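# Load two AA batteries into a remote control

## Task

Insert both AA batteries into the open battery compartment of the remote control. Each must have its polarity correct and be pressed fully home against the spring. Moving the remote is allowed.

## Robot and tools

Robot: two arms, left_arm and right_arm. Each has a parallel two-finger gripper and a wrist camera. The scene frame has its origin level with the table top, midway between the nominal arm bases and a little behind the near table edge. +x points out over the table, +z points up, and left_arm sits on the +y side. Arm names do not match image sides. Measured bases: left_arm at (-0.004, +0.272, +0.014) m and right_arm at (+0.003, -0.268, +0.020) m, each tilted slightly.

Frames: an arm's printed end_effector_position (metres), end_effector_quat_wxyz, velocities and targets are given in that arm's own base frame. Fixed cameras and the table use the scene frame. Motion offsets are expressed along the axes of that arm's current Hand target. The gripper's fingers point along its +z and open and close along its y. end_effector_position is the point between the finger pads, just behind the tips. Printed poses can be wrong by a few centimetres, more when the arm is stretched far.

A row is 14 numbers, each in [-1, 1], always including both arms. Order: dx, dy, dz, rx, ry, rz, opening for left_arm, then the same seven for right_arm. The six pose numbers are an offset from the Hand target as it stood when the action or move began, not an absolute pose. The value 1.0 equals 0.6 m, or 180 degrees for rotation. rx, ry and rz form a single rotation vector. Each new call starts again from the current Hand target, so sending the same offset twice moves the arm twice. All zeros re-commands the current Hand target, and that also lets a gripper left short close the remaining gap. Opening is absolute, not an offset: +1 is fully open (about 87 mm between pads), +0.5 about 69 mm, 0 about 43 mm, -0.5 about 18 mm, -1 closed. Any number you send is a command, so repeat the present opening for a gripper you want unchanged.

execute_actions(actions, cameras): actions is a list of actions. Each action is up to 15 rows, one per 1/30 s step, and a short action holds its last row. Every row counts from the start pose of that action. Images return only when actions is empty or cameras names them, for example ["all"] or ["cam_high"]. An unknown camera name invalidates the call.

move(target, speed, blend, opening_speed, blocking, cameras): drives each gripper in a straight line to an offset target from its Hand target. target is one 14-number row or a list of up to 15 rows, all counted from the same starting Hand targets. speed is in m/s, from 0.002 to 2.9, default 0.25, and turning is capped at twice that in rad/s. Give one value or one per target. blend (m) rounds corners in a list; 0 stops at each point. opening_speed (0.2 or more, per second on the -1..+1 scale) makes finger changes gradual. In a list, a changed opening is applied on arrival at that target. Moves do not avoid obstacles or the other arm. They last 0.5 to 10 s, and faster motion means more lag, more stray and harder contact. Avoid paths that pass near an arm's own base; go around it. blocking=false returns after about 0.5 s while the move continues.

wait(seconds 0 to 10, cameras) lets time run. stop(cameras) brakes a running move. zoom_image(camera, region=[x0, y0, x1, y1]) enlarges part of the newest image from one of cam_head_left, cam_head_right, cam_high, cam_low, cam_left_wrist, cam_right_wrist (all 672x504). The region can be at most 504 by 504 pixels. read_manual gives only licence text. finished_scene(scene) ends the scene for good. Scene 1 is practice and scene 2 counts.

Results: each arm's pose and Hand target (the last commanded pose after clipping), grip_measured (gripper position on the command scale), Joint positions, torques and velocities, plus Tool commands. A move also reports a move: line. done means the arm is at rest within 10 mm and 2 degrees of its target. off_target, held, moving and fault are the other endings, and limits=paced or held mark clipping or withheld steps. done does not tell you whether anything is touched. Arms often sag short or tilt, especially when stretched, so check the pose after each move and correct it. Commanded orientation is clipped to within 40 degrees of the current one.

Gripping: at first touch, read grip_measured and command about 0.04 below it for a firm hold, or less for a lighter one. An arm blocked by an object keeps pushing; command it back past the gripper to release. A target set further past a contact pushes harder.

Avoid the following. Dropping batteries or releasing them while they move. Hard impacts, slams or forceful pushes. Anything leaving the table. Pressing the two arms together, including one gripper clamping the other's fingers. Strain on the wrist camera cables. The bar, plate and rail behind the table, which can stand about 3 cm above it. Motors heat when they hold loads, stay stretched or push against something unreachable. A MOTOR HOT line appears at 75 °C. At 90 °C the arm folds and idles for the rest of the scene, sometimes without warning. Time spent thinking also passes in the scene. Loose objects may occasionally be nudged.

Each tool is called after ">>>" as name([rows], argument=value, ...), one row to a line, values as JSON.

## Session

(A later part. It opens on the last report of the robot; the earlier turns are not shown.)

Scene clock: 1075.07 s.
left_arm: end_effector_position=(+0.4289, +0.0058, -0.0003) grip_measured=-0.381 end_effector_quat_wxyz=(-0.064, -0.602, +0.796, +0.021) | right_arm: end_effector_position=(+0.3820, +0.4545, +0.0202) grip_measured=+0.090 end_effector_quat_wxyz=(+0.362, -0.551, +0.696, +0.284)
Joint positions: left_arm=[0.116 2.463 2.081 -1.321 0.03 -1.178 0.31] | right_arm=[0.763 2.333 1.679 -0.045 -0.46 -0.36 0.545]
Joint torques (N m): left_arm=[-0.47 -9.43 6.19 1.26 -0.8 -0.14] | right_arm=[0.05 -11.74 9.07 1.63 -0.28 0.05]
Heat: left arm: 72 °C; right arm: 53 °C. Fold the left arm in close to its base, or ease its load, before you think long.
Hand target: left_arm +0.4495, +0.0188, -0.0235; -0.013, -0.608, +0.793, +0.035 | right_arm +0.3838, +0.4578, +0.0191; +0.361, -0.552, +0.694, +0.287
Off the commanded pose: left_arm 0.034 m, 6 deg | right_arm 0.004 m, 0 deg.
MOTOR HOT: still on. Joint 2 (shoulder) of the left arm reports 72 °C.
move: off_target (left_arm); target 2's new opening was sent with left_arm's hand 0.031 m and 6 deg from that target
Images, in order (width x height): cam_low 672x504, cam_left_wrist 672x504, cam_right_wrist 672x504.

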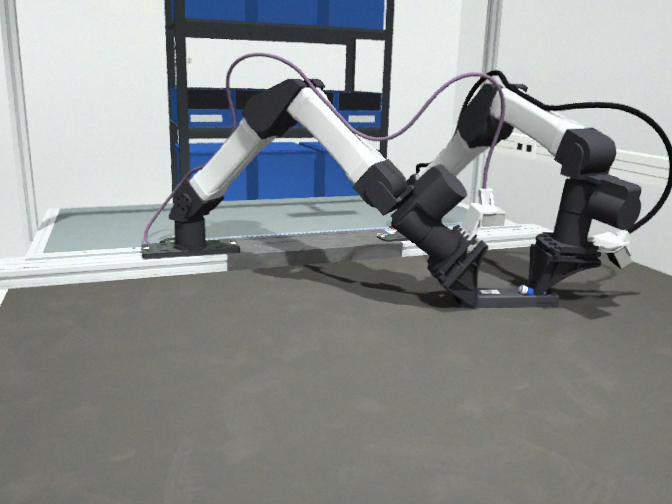

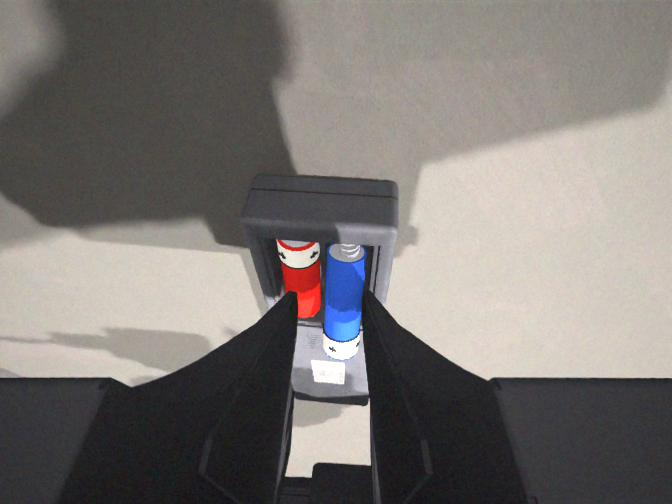

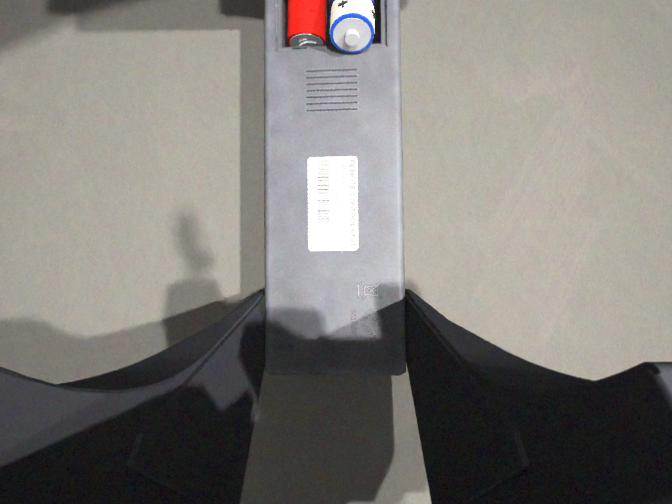

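>>> move([
  [0.0,-0.006,-0.03,0,0.05,0,-0.4,0,0,0,0,0,0,0.03],
  [0.006,-0.004,-0.006,0,0.05,0,-0.42,0,0,0,0,0,0,0.03],
  [0.006,-0.004,-0.006,0,0.05,0,-0.74,0,0,0,0,0,0,0.03],
  [-0.035,-0.006,-0.016,0,0.05,0,-0.74,0,0,0,0,0,0,0.03],
], speed=0.07, opening_speed=0.6, cameras=["cam_low","cam_left_wrist","cam_right_wrist"])

>>> zoom_image(camera="cam_low", region=[490, 240, 590, 310])

>>> zoom_image(camera="cam_right_wrist", region=[250, 0, 430, 120])

>>> zoom_image(camera="cam_left_wrist", region=[190, 170, 400, 370])

Scene clock: 1087.10 s.
left_arm: end_effector_position=(+0.4455, +0.0154, -0.0002) grip_measured=-0.740 end_effector_quat_wxyz=(-0.109, -0.603, +0.790, -0.024) | right_arm: end_effector_position=(+0.3826, +0.4541, +0.0202) grip_measured=+0.090 end_effector_quat_wxyz=(+0.362, -0.551, +0.696, +0.284)
Joint positions: left_arm=[0.174 2.623 2.347 -1.469 0.142 -1.117 0.13] | right_arm=[0.762 2.333 1.679 -0.045 -0.458 -0.36 0.545]
Joint torques (N m): left_arm=[1.94 -10.37 9.63 0.56 -0.54 0.11] | right_arm=[0.1 -11.74 9.07 1.63 -0.3 0.05]
Heat: left arm: 72 °C; right arm: 53 °C. Fold the left arm in close to its base, or ease its load, before you think long.
Hand target: left_arm +0.4591, +0.0378, -0.0136; -0.075, -0.609, +0.789, -0.012 | right_arm +0.3837, +0.4579, +0.0191; +0.361, -0.552, +0.694, +0.287
Off the commanded pose: left_arm 0.029 m, 4 deg | right_arm 0.004 m, 1 deg.
MOTOR HOT: still on. Joint 2 (shoulder) of the left arm reports 72 °C.
move: off_target (left_arm); target 2's new opening was sent with left_arm's hand 0.029 m and 5 deg from that target; target 3's new opening was sent with left_arm's hand 0.029 m and 4 deg from that target
Images, in order (width x height): cam_low 672x504, cam_left_wrist 672x504, cam_right_wrist 672x504.

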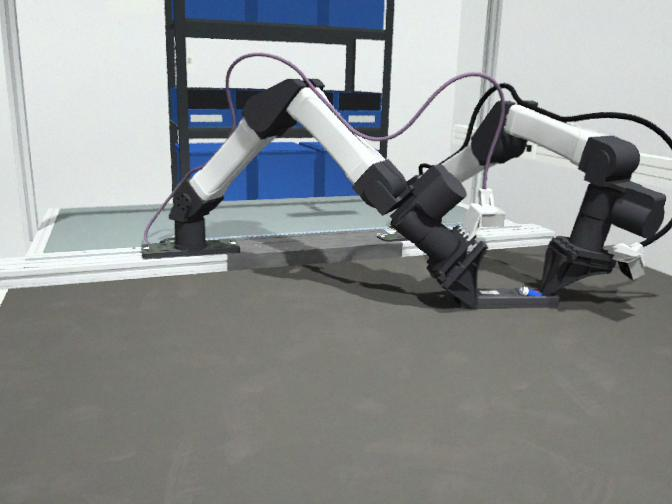

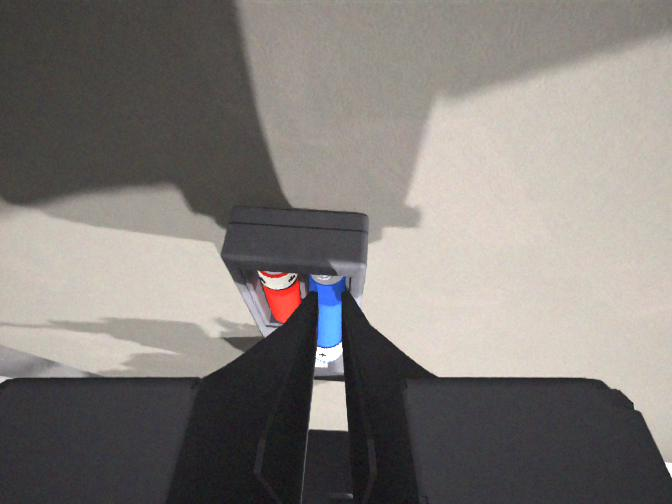

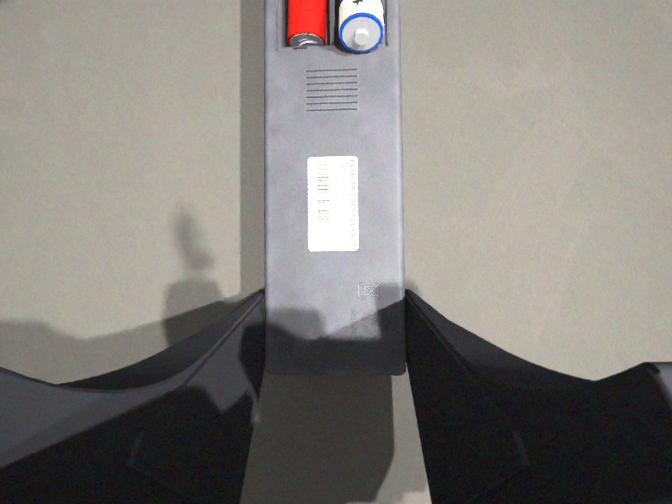

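Scaled by 5.040 from the camera's 672x504 image, which has a finer 960x720 frame.

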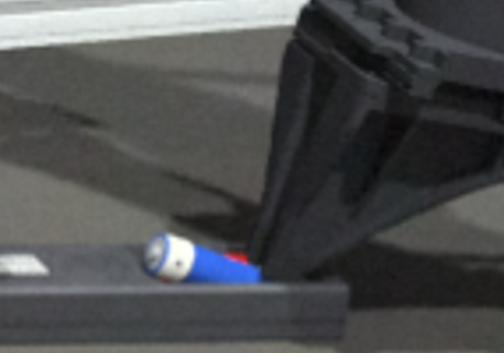

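Scaled by 2.800 from the camera's 672x504 image, which has a finer 960x720 frame.

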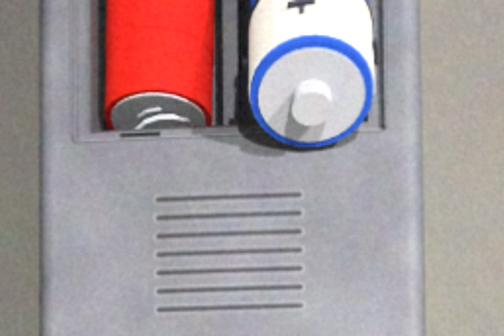

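Scaled by 2.400 from the camera's 672x504 image, which has a finer 960x720 frame.

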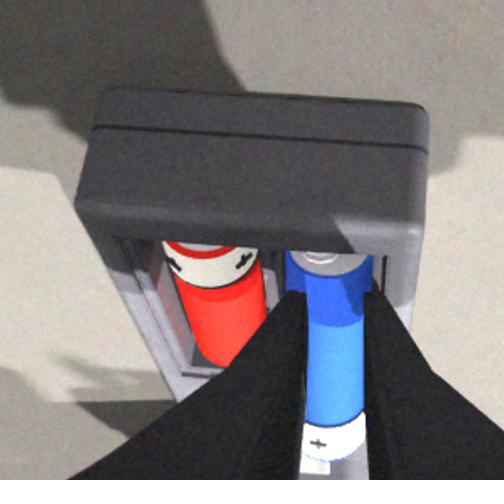

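>>> move([
  [0.03,0.004,-0.03,0,0.01,0,-0.42,0,0,0,0,0,0,0.03],
  [0.064,0.008,-0.022,0,0.02,0,-0.42,0,0,0,0,0,0,0.03],
], speed=0.07, cameras=["cam_low","cam_left_wrist"])

>>> zoom_image(camera="cam_low", region=[490, 240, 590, 310])

>>> zoom_image(camera="cam_left_wrist", region=[190, 170, 400, 370])

Scene clock: 1095.07 s.
left_arm: end_effector_position=(+0.4404, +0.0135, +0.0007) grip_measured=-0.420 end_effector_quat_wxyz=(-0.114, -0.611, +0.783, -0.022) | right_arm: end_effector_position=(+0.3837, +0.4535, +0.0204) grip_measured=+0.090 end_effector_quat_wxyz=(+0.362, -0.549, +0.698, +0.282)
Joint positions: left_arm=[0.174 2.593 2.292 -1.452 0.145 -1.139 0.29] | right_arm=[0.761 2.333 1.68 -0.046 -0.453 -0.358 0.545]
Joint torques (N m): left_arm=[-1.85 -14.79 4.6 0.37 -0.01 -0.04] | right_arm=[0.2 -11.74 8.91 1.64 -0.33 0.03]
Heat: left arm: 71 °C; right arm: 53 °C.
Hand target: left_arm +0.4464, +0.0038, +0.0048; -0.100, -0.609, +0.787, -0.032 | right_arm +0.3837, +0.4578, +0.0190; +0.360, -0.552, +0.695, +0.287
Off the commanded pose: left_arm 0.012 m, 2 deg | right_arm 0.004 m, 1 deg.
MOTOR HOT: cleared for the motors of the left arm.
move: off_target (left_arm)
Images, in order (width x height): cam_low 672x504, cam_left_wrist 672x504.

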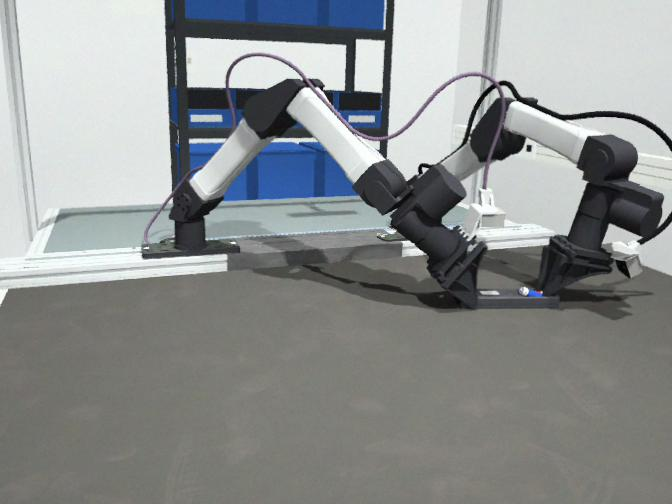

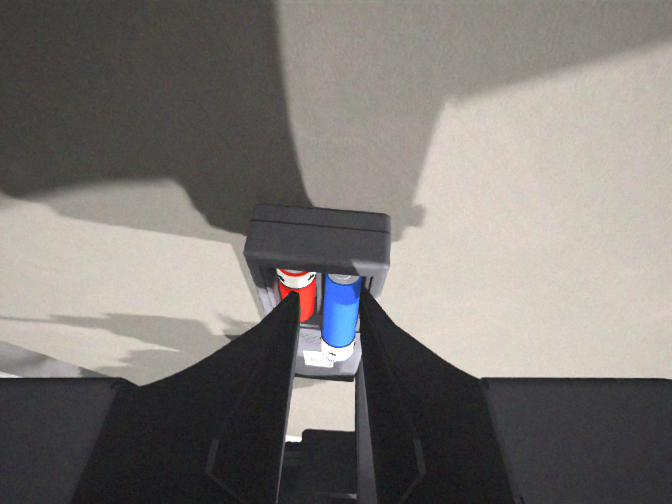

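Scaled by 5.040 from the camera's 672x504 image, which has a finer 960x720 frame.

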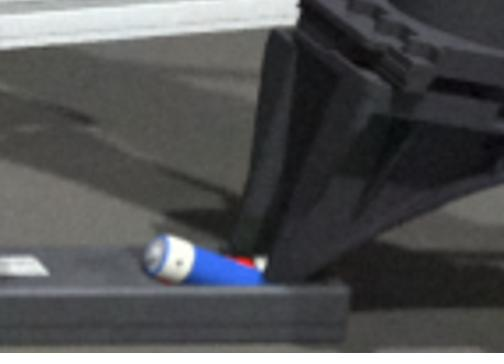

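Scaled by 2.400 from the camera's 672x504 image, which has a finer 960x720 frame.

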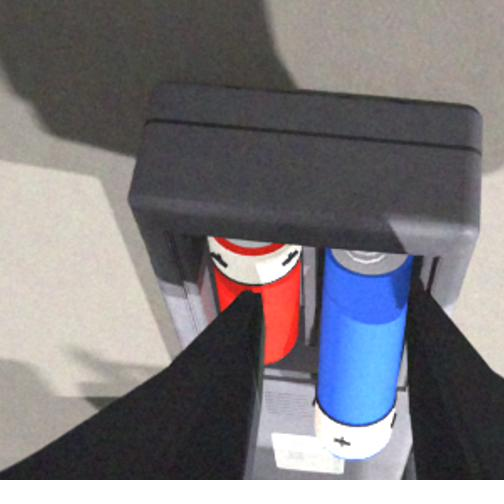

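>>> move(target=[0.026,-0.002,-0.008,0,0,0,-0.42,0,0,0,0,0,0,0.03], speed=0.07, cameras=["cam_low","cam_left_wrist"])

>>> zoom_image(camera="cam_low", region=[490, 240, 590, 310])

>>> zoom_image(camera="cam_left_wrist", region=[190, 170, 400, 370])

Scene clock: 1099.57 s.
left_arm: end_effector_position=(+0.4366, +0.0003, +0.0017) grip_measured=-0.420 end_effector_quat_wxyz=(-0.117, -0.610, +0.784, -0.015) | right_arm: end_effector_position=(+0.3837, +0.4535, +0.0203) grip_measured=+0.090 end_effector_quat_wxyz=(+0.362, -0.549, +0.698, +0.282)
Joint positions: left_arm=[0.145 2.574 2.26 -1.447 0.141 -1.165 0.29] | right_arm=[0.761 2.333 1.68 -0.047 -0.453 -0.358 0.545]
Joint torques (N m): left_arm=[-1.89 -15.69 5.03 0.29 0.11 -0.06] | right_arm=[0.18 -11.74 8.9 1.65 -0.34 0.02]
Heat: left arm: 72 °C; right arm: 53 °C.
Hand target: left_arm +0.4443, -0.0105, +0.0125; -0.100, -0.609, +0.787, -0.031 | right_arm +0.3837, +0.4579, +0.0191; +0.361, -0.552, +0.694, +0.287
Off the commanded pose: left_arm 0.017 m, 3 deg | right_arm 0.005 m, 1 deg.
move: off_target (left_arm)
Images, in order (width x height): cam_low 672x504, cam_left_wrist 672x504.

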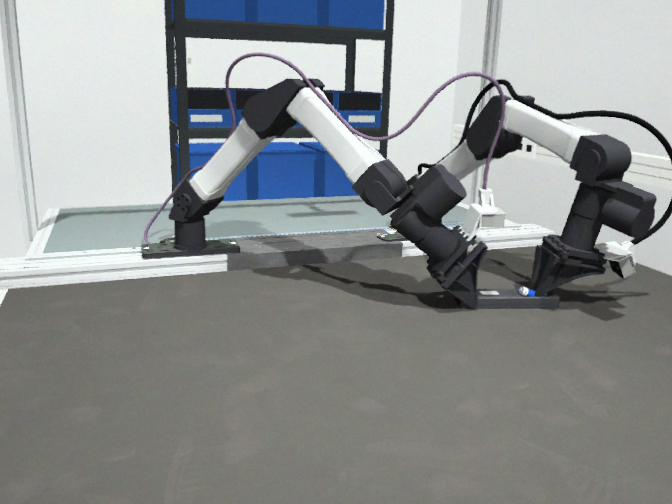

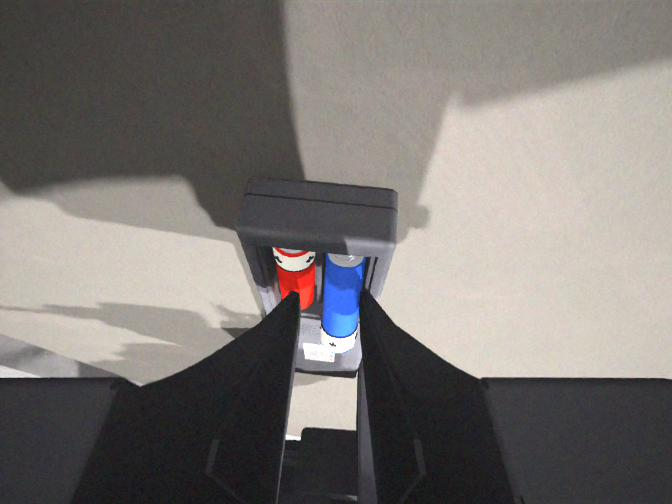

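Scaled by 5.040 from the camera's 672x504 image, which has a finer 960x720 frame.

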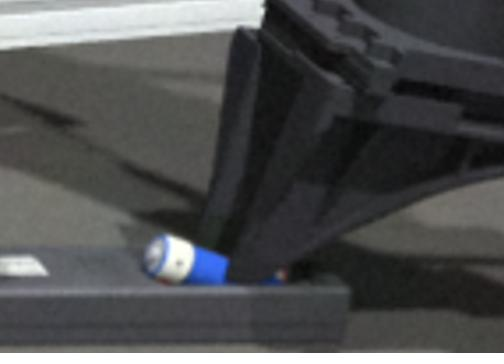

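Scaled by 2.400 from the camera's 672x504 image, which has a finer 960x720 frame.

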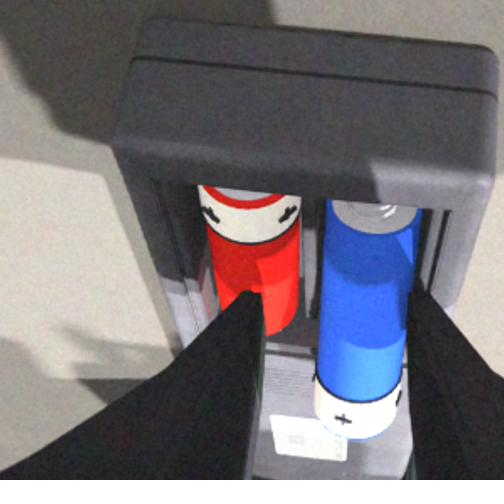

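>>> move([
  [-0.004,-0.009,0.018,0,0,0,-0.42,0,0,0,0,0,0,0.03],
  [-0.004,-0.009,0.018,0,0,0,-0.74,0,0,0,0,0,0,0.03],
  [-0.055,-0.008,0.008,0,0,0,-0.74,0,0,0,0,0,0,0.03],
], speed=0.07, opening_speed=0.5, cameras=["cam_low","cam_left_wrist","cam_right_wrist"])

>>> zoom_image(camera="cam_low", region=[490, 240, 590, 310])

>>> zoom_image(camera="cam_right_wrist", region=[250, 0, 430, 120])

>>> zoom_image(camera="cam_left_wrist", region=[190, 170, 400, 370])

Scene clock: 1108.77 s.
left_arm: end_effector_position=(+0.4505, +0.0127, +0.0012) grip_measured=-0.740 end_effector_quat_wxyz=(-0.109, -0.609, +0.785, -0.028) | right_arm: end_effector_position=(+0.3837, +0.4535, +0.0203) grip_measured=+0.090 end_effector_quat_wxyz=(+0.362, -0.549, +0.698, +0.282)
Joint positions: left_arm=[0.171 2.641 2.387 -1.485 0.152 -1.135 0.13] | right_arm=[0.761 2.333 1.68 -0.047 -0.453 -0.358 0.545]
Joint torques (N m): left_arm=[0.84 -11.69 10.13 0.07 -0.08 0.21] | right_arm=[0.2 -11.73 8.91 1.65 -0.34 0.03]
Heat: left arm: 77 °C; right arm: 53 °C. Fold the left arm in close to its base, or ease its load, before you think long.
Hand target: left_arm +0.4563, +0.0187, +0.0009; -0.100, -0.609, +0.787, -0.031 | right_arm +0.3837, +0.4579, +0.0191; +0.361, -0.552, +0.694, +0.287
Off the commanded pose: left_arm 0.008 m, 1 deg | right_arm 0.005 m, 1 deg.
MOTOR HOT: joint 2 (shoulder) of the left arm reports 77 °C; the controller's stop level is 90 °C. To cool a motor, set the load down, stop pushing, or move to a pose that needs little force.
move: done; target 2's new opening was sent with left_arm's hand 0.017 m and 3 deg from that target
Images, in order (width x height): cam_low 672x504, cam_left_wrist 672x504, cam_right_wrist 672x504.

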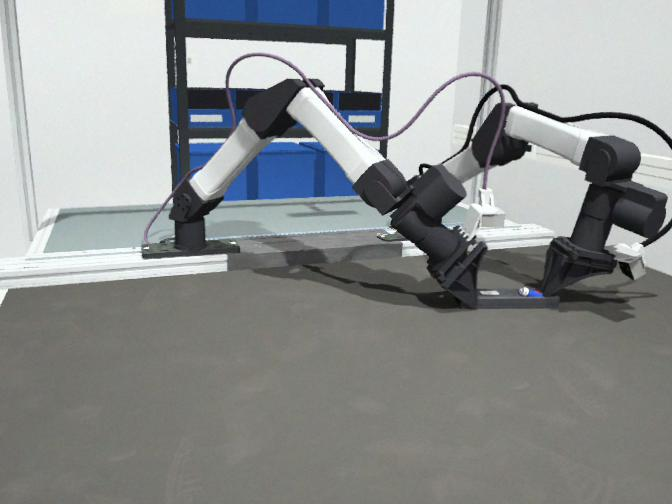

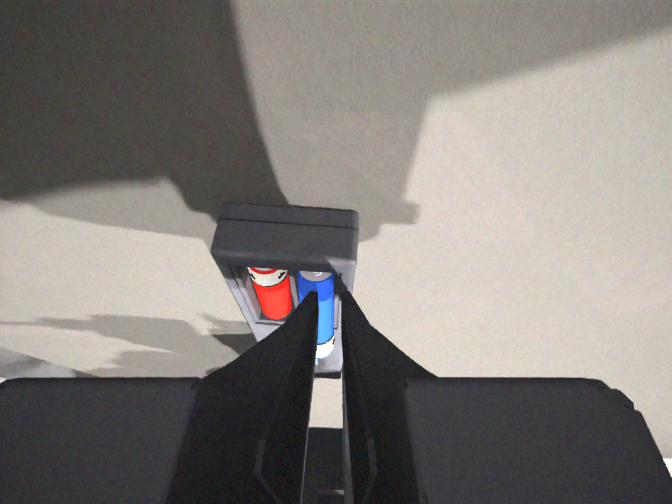

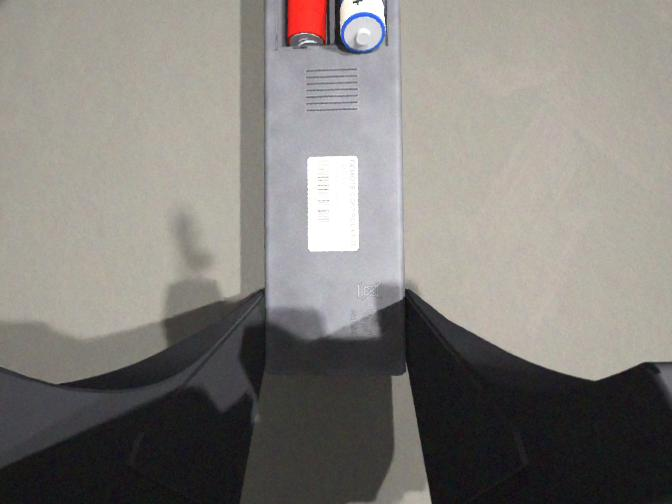

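Scaled by 5.040 from the camera's 672x504 image, which has a finer 960x720 frame.

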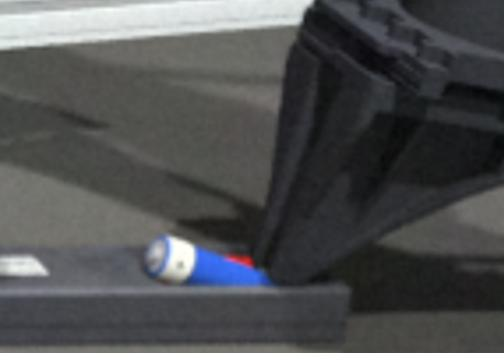

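Scaled by 2.800 from the camera's 672x504 image, which has a finer 960x720 frame.

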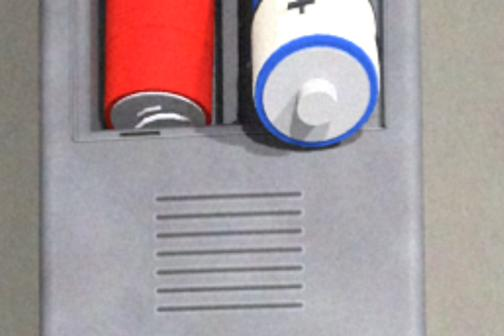

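Scaled by 2.400 from the camera's 672x504 image, which has a finer 960x720 frame.

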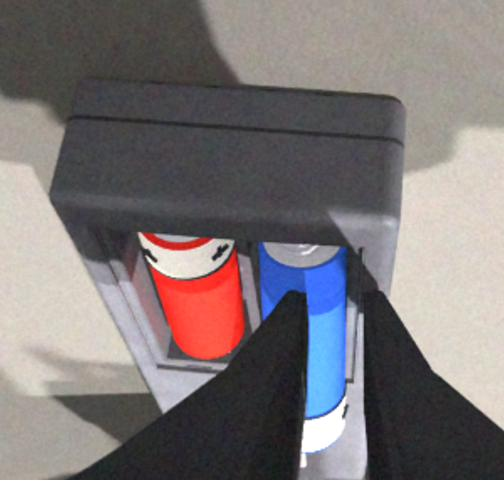

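>>> move([
  [0,0,-0.05,0,0,0,-0.3,0,0,0,0,0,0,0.03],
  [0.02,0.02,-0.2,0,-0.07,0,-0.3,0,0,0,0,0,0,0.03],
  [0.0,0.3,-0.25,0,-0.07,0,-0.3,0,0,0,0,0,0,0.03],
], speed=0.2, cameras=["cam_low"])

>>> wait(seconds=10, cameras=["cam_right_wrist","cam_left_wrist"])

>>> zoom_image(camera="cam_right_wrist", region=[250, 0, 430, 120])

Scene clock: 1116.63 s.
left_arm: end_effector_position=(+0.3070, +0.0892, +0.1529) grip_measured=-0.300 end_effector_quat_wxyz=(-0.022, -0.611, +0.791, +0.033) | right_arm: end_effector_position=(+0.3837, +0.4535, +0.0203) grip_measured=+0.090 end_effector_quat_wxyz=(+0.362, -0.549, +0.698, +0.282)
Joint positions: left_arm=[0.362 1.916 1.835 -1.552 -0.05 -0.955 0.35] | right_arm=[0.761 2.333 1.68 -0.047 -0.453 -0.358 0.545]
Joint torques (N m): left_arm=[0.25 -11.12 5.75 0.21 -0.26 0.19] | right_arm=[0.18 -11.74 8.9 1.65 -0.34 0.03]
Heat: left arm: 78 °C; right arm: 54 °C. Fold the left arm in close to its base, or ease its load, before you think long.
Hand target: left_arm +0.3007, +0.0908, +0.1607; -0.013, -0.608, +0.793, +0.036 | right_arm +0.3837, +0.4579, +0.0191; +0.361, -0.552, +0.694, +0.287
Off the commanded pose: left_arm 0.010 m, 1 deg | right_arm 0.005 m, 1 deg.
MOTOR HOT: still on. Joint 2 (shoulder) of the left arm reports 78 °C.
move: done
Images, in order (width x height): cam_low 672x504.

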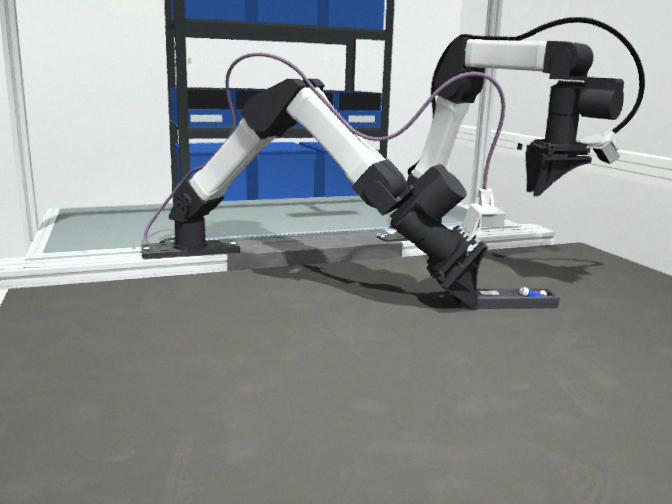

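Scene clock: 1126.63 s.
left_arm: end_effector_position=(+0.3070, +0.0892, +0.1529) grip_measured=-0.300 end_effector_quat_wxyz=(-0.022, -0.610, +0.791, +0.033) | right_arm: end_effector_position=(+0.3837, +0.4535, +0.0203) grip_measured=+0.090 end_effector_quat_wxyz=(+0.362, -0.549, +0.698, +0.282)
Joint positions: left_arm=[0.362 1.916 1.835 -1.552 -0.05 -0.954 0.35] | right_arm=[0.761 2.333 1.68 -0.047 -0.453 -0.358 0.545]
Joint torques (N m): left_arm=[0.49 -11.25 5.85 0.21 -0.23 0.2] | right_arm=[0.2 -11.74 8.9 1.65 -0.34 0.03]
Heat: left arm: 74 °C; right arm: 54 °C. Fold the left arm in close to its base, or ease its load, before you think long.
Hand target: left_arm +0.3007, +0.0908, +0.1607; -0.013, -0.608, +0.793, +0.036 | right_arm +0.3837, +0.4579, +0.0191; +0.361, -0.552, +0.694, +0.287
Tool commands: left_gripper/opening=-0.3 right_gripper/opening=+0.03
Off the commanded pose: left_arm 0.010 m, 1 deg | right_arm 0.005 m, 1 deg.
MOTOR HOT: still on. Joint 2 (shoulder) of the left arm reports 74 °C.
wait: 10.00 s; at rest by 0.17 s
Images, in order (width x height): cam_left_wrist 672x504, cam_right_wrist 672x504.

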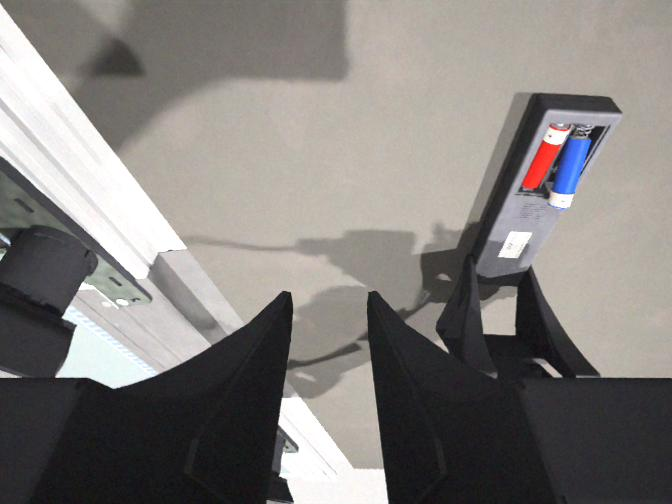

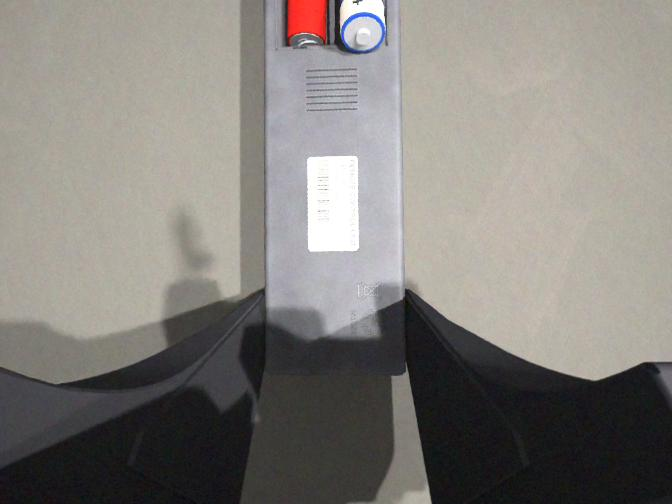

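Scaled by 2.800 from the camera's 672x504 image, which has a finer 960x720 frame.

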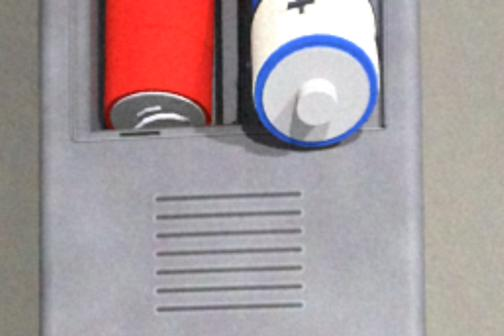

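>>> wait(seconds=10)

>>> wait(seconds=10)

>>> wait(seconds=10)

Scene clock: 1146.13 s.
left_arm: end_effector_position=(+0.3070, +0.0892, +0.1529) grip_measured=-0.300 end_effector_quat_wxyz=(-0.022, -0.610, +0.791, +0.033) | right_arm: end_effector_position=(+0.3837, +0.4535, +0.0203) grip_measured=+0.090 end_effector_quat_wxyz=(+0.362, -0.549, +0.698, +0.282)
Joint positions: left_arm=[0.362 1.916 1.835 -1.552 -0.05 -0.954 0.35] | right_arm=[0.761 2.333 1.68 -0.047 -0.453 -0.358 0.545]
Joint torques (N m): left_arm=[0.28 -11.25 5.72 0.2 -0.23 0.18] | right_arm=[0.18 -11.73 8.9 1.65 -0.33 0.03]
Heat: left arm: 71 °C; right arm: 54 °C.
Hand target: left_arm +0.3007, +0.0908, +0.1607; -0.013, -0.608, +0.793, +0.036 | right_arm +0.3837, +0.4579, +0.0191; +0.361, -0.552, +0.694, +0.287
Tool commands: left_gripper/opening=-0.3 right_gripper/opening=+0.03
Off the commanded pose: left_arm 0.010 m, 1 deg | right_arm 0.005 m, 1 deg.
MOTOR HOT: cleared for the motors of the left arm.
wait: 10.00 s; at rest from the start

Scene clock: 1156.13 s.
left_arm: end_effector_position=(+0.3070, +0.0892, +0.1529) grip_measured=-0.300 end_effector_quat_wxyz=(-0.022, -0.610, +0.791, +0.033) | right_arm: end_effector_position=(+0.3837, +0.4535, +0.0203) grip_measured=+0.090 end_effector_quat_wxyz=(+0.362, -0.549, +0.698, +0.282)
Joint positions: left_arm=[0.362 1.916 1.835 -1.552 -0.05 -0.954 0.35] | right_arm=[0.761 2.333 1.68 -0.047 -0.453 -0.358 0.545]
Joint torques (N m): left_arm=[0.16 -11.33 6.02 0.19 -0.19 0.13] | right_arm=[0.2 -11.75 8.91 1.65 -0.33 0.03]
Heat: left arm: 70 °C; right arm: 54 °C.
Hand target: left_arm +0.3007, +0.0908, +0.1607; -0.013, -0.608, +0.793, +0.036 | right_arm +0.3837, +0.4579, +0.0191; +0.361, -0.552, +0.694, +0.287
Tool commands: left_gripper/opening=-0.3 right_gripper/opening=+0.03
Off the commanded pose: left_arm 0.010 m, 1 deg | right_arm 0.005 m, 1 deg.
wait: 10.00 s; at rest by 0.17 s

Scene clock: 1166.13 s.
left_arm: end_effector_position=(+0.3070, +0.0892, +0.1529) grip_measured=-0.300 end_effector_quat_wxyz=(-0.022, -0.610, +0.791, +0.033) | right_arm: end_effector_position=(+0.3837, +0.4535, +0.0203) grip_measured=+0.090 end_effector_quat_wxyz=(+0.362, -0.549, +0.698, +0.282)
Joint positions: left_arm=[0.362 1.916 1.835 -1.552 -0.05 -0.954 0.35] | right_arm=[0.761 2.333 1.68 -0.047 -0.453 -0.358 0.545]
Joint torques (N m): left_arm=[0.29 -11.28 5.86 0.24 -0.21 0.18] | right_arm=[0.18 -11.74 8.91 1.65 -0.34 0.03]
Heat: left arm: 69 °C; right arm: 54 °C.
Hand target: left_arm +0.3007, +0.0908, +0.1607; -0.013, -0.608, +0.793, +0.036 | right_arm +0.3837, +0.4579, +0.0191; +0.361, -0.552, +0.694, +0.287
Tool commands: left_gripper/opening=-0.3 right_gripper/opening=+0.03
Off the commanded pose: left_arm 0.010 m, 1 deg | right_arm 0.005 m, 1 deg.
wait: 10.00 s; at rest by 0.17 s

>>> move([
  [0.076,-0.27,0.06,0,0.04,0,-0.3,0,0,0,0,0,0,0.03],
  [0.076,-0.27,0.2,0,0.08,0,-0.3,0,0,0,0,0,0,0.03],
], speed=0.2, cameras=["cam_low","cam_left_wrist"])

>>> zoom_image(camera="cam_low", region=[490, 240, 590, 310])

>>> zoom_image(camera="cam_left_wrist", region=[190, 170, 400, 370])

Scene clock: 1173.90 s.
left_arm: end_effector_position=(+0.4301, +0.0062, +0.0256) grip_measured=-0.300 end_effector_quat_wxyz=(-0.126, -0.609, +0.783, -0.028) | right_arm: end_effector_position=(+0.3837, +0.4535, +0.0203) grip_measured=+0.090 end_effector_quat_wxyz=(+0.362, -0.549, +0.698, +0.282)
Joint positions: left_arm=[0.17 2.539 2.278 -1.509 0.168 -1.135 0.35] | right_arm=[0.761 2.333 1.68 -0.047 -0.453 -0.358 0.545]
Joint torques (N m): left_arm=[0.75 -12.83 7.35 0.22 0.03 0.12] | right_arm=[0.18 -11.75 8.91 1.65 -0.34 0.03]
Heat: left arm: 69 °C; right arm: 54 °C.
Hand target: left_arm +0.4374, +0.0098, +0.0283; -0.112, -0.608, +0.785, -0.041 | right_arm +0.3837, +0.4579, +0.0191; +0.361, -0.552, +0.694, +0.287
Off the commanded pose: left_arm 0.009 m, 2 deg | right_arm 0.005 m, 1 deg.
move: done
Images, in order (width x height): cam_low 672x504, cam_left_wrist 672x504.

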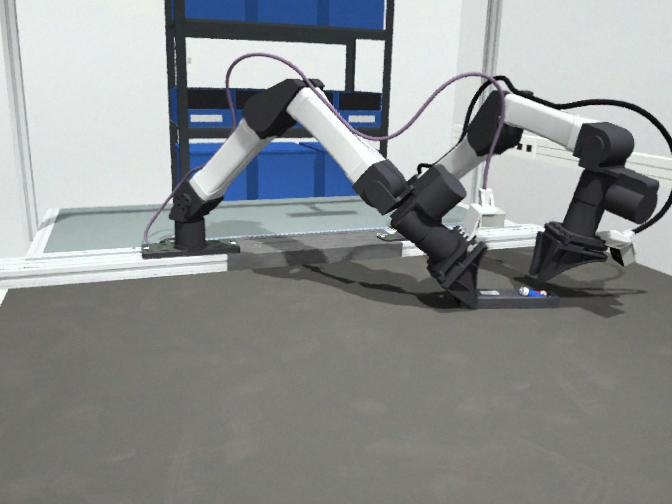

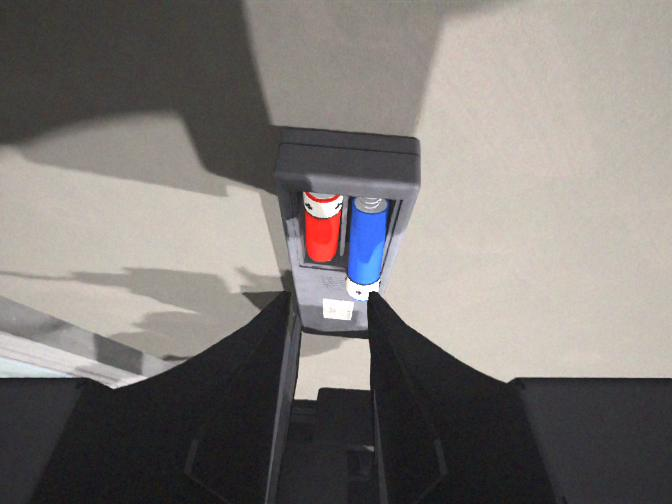

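Scaled by 5.040 from the camera's 672x504 image, which has a finer 960x720 frame.

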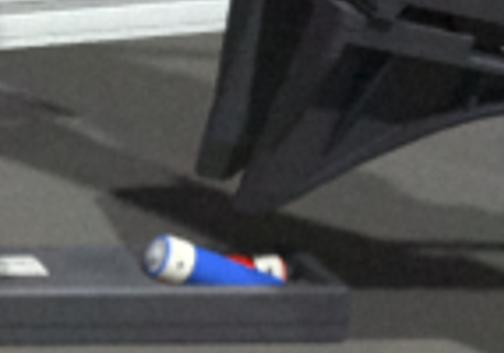

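Scaled by 2.400 from the camera's 672x504 image, which has a finer 960x720 frame.

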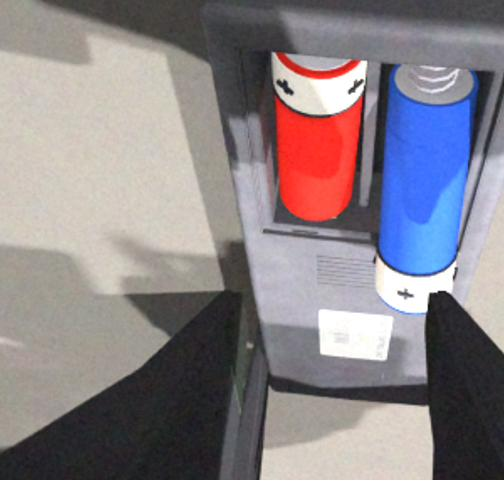

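>>> move([
  [0.008,-0.02,0.0,0,0,0,-0.36,0,0,0,0,0,0,0.03],
  [0.008,-0.02,0.034,0,0,0,-0.36,0,0,0,0,0,0,0.03],
], speed=0.1, cameras=["cam_low","cam_left_wrist"])

>>> zoom_image(camera="cam_low", region=[490, 240, 590, 310])

>>> zoom_image(camera="cam_left_wrist", region=[190, 170, 400, 370])

Scene clock: 1180.80 s.
left_arm: end_effector_position=(+0.4399, +0.0004, +0.0072) grip_measured=-0.360 end_effector_quat_wxyz=(-0.122, -0.606, +0.786, -0.033) | right_arm: end_effector_position=(+0.3837, +0.4535, +0.0203) grip_measured=+0.090 end_effector_quat_wxyz=(+0.362, -0.549, +0.698, +0.282)
Joint positions: left_arm=[0.155 2.583 2.29 -1.463 0.174 -1.142 0.32] | right_arm=[0.761 2.333 1.68 -0.047 -0.453 -0.358 0.545]
Joint torques (N m): left_arm=[-0.34 -13.42 6.02 0.24 0.03 0] | right_arm=[0.2 -11.73 8.91 1.65 -0.33 0.03]
Heat: left arm: 69 °C; right arm: 54 °C.
Hand target: left_arm +0.4452, -0.0018, +0.0086; -0.112, -0.608, +0.785, -0.041 | right_arm +0.3837, +0.4579, +0.0191; +0.361, -0.552, +0.694, +0.287
Off the commanded pose: left_arm 0.006 m, 1 deg | right_arm 0.005 m, 1 deg.
move: done
Images, in order (width x height): cam_low 672x504, cam_left_wrist 672x504.

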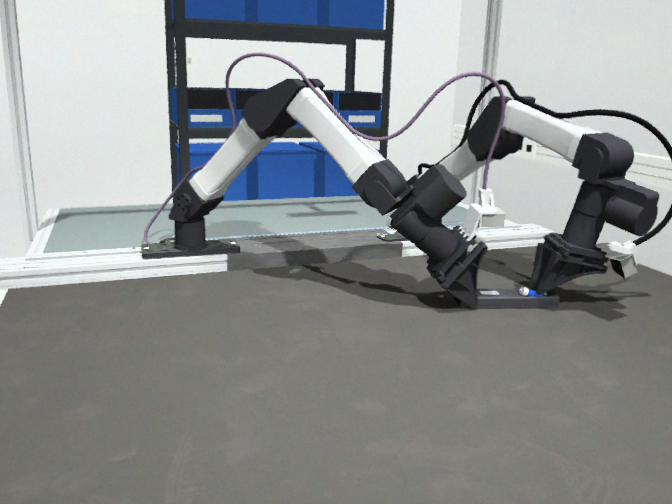

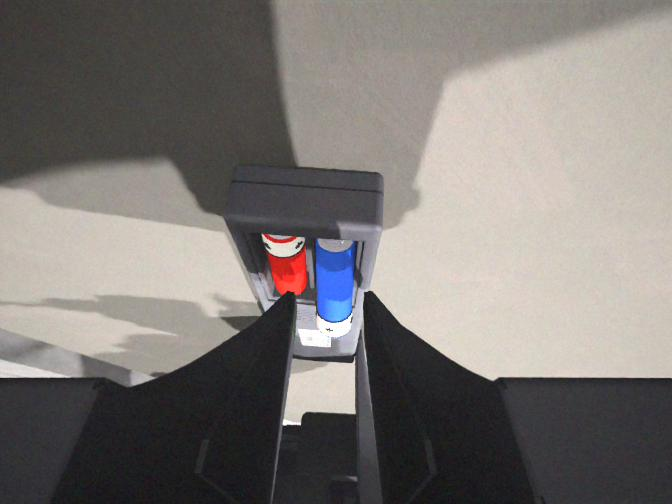

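Scaled by 5.040 from the camera's 672x504 image, which has a finer 960x720 frame.

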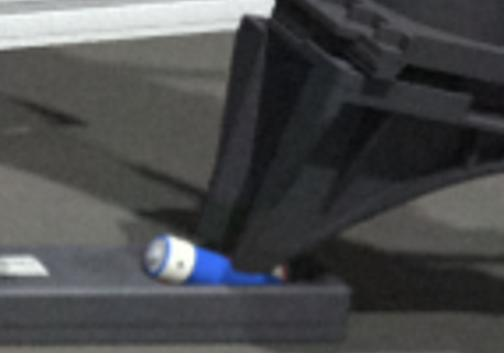

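Scaled by 2.400 from the camera's 672x504 image, which has a finer 960x720 frame.

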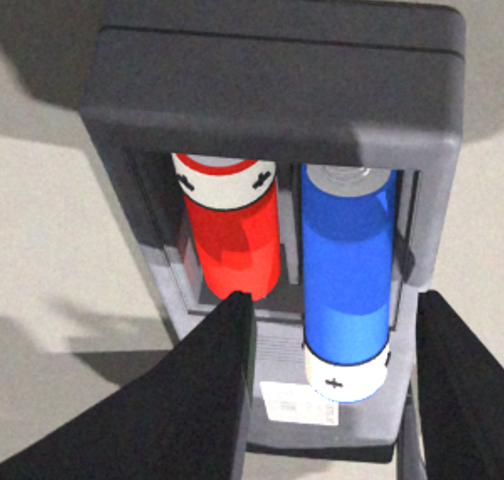

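>>> move([
  [0.006,-0.002,0.02,0,0,0,-0.4,0,0,0,0,0,0,0.03],
  [0.006,-0.002,0.02,0,0,0,-0.74,0,0,0,0,0,0,0.03],
], speed=0.1, opening_speed=0.6)

Scene clock: 1184.93 s.
left_arm: end_effector_position=(+0.4401, -0.0029, +0.0009) grip_measured=-0.665 end_effector_quat_wxyz=(-0.122, -0.609, +0.783, -0.038) | right_arm: end_effector_position=(+0.3836, +0.4534, +0.0202) grip_measured=+0.090 end_effector_quat_wxyz=(+0.362, -0.549, +0.699, +0.282)
Joint positions: left_arm=[0.152 2.574 2.247 -1.423 0.184 -1.153 0.167] | right_arm=[0.761 2.333 1.68 -0.048 -0.453 -0.358 0.545]
Joint torques (N m): left_arm=[-1.16 -13.24 4.46 0.39 -0.01 -0.01] | right_arm=[0.18 -11.73 8.9 1.65 -0.33 0.03]
Heat: left arm: 70 °C; right arm: 54 °C.
Hand target: left_arm +0.4440, -0.0079, -0.0022; -0.112, -0.608, +0.785, -0.041 | right_arm +0.3837, +0.4579, +0.0191; +0.360, -0.552, +0.694, +0.287
Off the commanded pose: left_arm 0.007 m, 1 deg | right_arm 0.005 m, 1 deg.
move: done

>>> move([
  [0,0,0.006,0,0,0,-0.5,0,0,0,0,0,0,0.03],
  [0.002,0,0.012,0,0,0,-0.74,0,0,0,0,0,0,0.03],
  [-0.042,0.0,-0.004,0,0,0,-0.74,0,0,0,0,0,0,0.03],
], speed=0.07, cameras=["cam_low","cam_left_wrist","cam_right_wrist"])

>>> zoom_image(camera="cam_low", region=[490, 240, 590, 310])

>>> zoom_image(camera="cam_right_wrist", region=[250, 0, 430, 120])

>>> zoom_image(camera="cam_left_wrist", region=[190, 170, 400, 370])

Scene clock: 1192.83 s.
left_arm: end_effector_position=(+0.4416, -0.0002, +0.0008) grip_measured=-0.648 end_effector_quat_wxyz=(-0.134, -0.604, +0.784, -0.047) | right_arm: end_effector_position=(+0.3844, +0.4527, +0.0202) grip_measured=+0.090 end_effector_quat_wxyz=(+0.362, -0.548, +0.700, +0.281)
Joint positions: left_arm=[0.166 2.61 2.304 -1.46 0.208 -1.126 0.176] | right_arm=[0.76 2.333 1.681 -0.048 -0.451 -0.357 0.545]
Joint torques (N m): left_arm=[1.88 -11.07 9.72 0.17 -0.3 0.18] | right_arm=[0.29 -11.75 8.85 1.66 -0.35 0.02]
Heat: left arm: 73 °C; right arm: 54 °C.
Hand target: left_arm +0.4503, +0.0164, -0.0056; -0.112, -0.608, +0.785, -0.041 | right_arm +0.3838, +0.4577, +0.0191; +0.360, -0.552, +0.695, +0.287
Off the commanded pose: left_arm 0.020 m, 3 deg | right_arm 0.005 m, 1 deg.
move: off_target (left_arm); target 2's new opening was sent with left_arm's hand 0.013 m and 1 deg from that target
Images, in order (width x height): cam_low 672x504, cam_left_wrist 672x504, cam_right_wrist 672x504.

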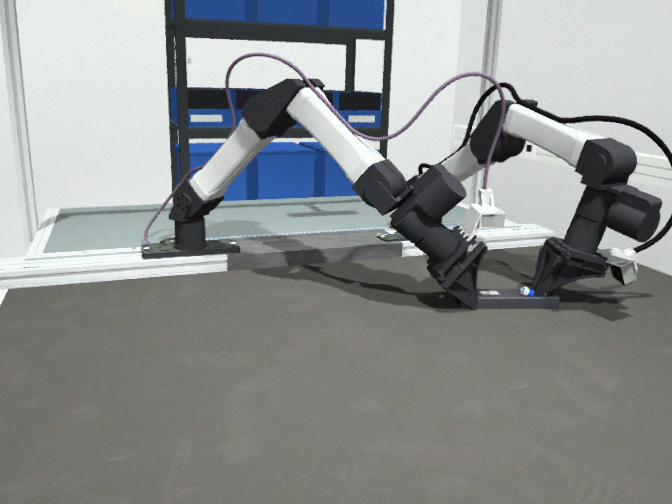

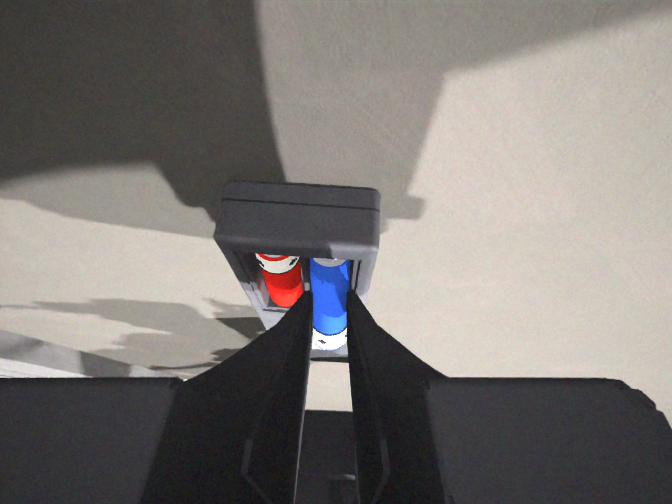

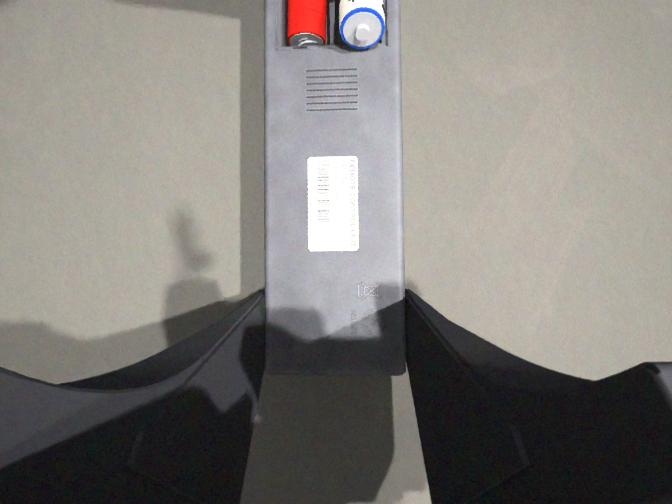

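Scaled by 5.040 from the camera's 672x504 image, which has a finer 960x720 frame.

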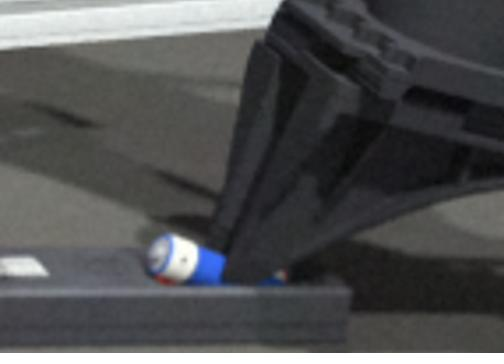

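Scaled by 2.800 from the camera's 672x504 image, which has a finer 960x720 frame.

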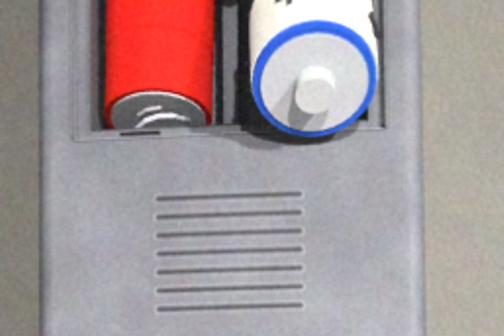

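Scaled by 2.400 from the camera's 672x504 image, which has a finer 960x720 frame.

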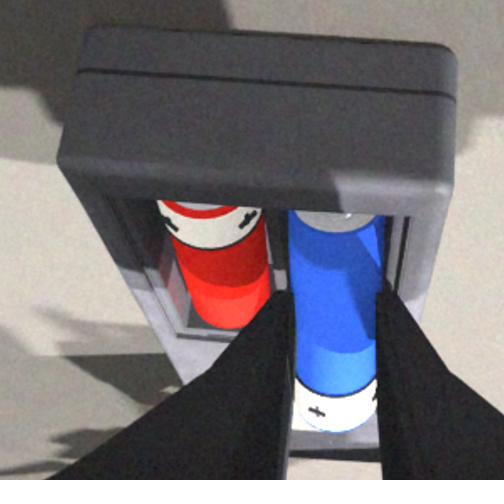

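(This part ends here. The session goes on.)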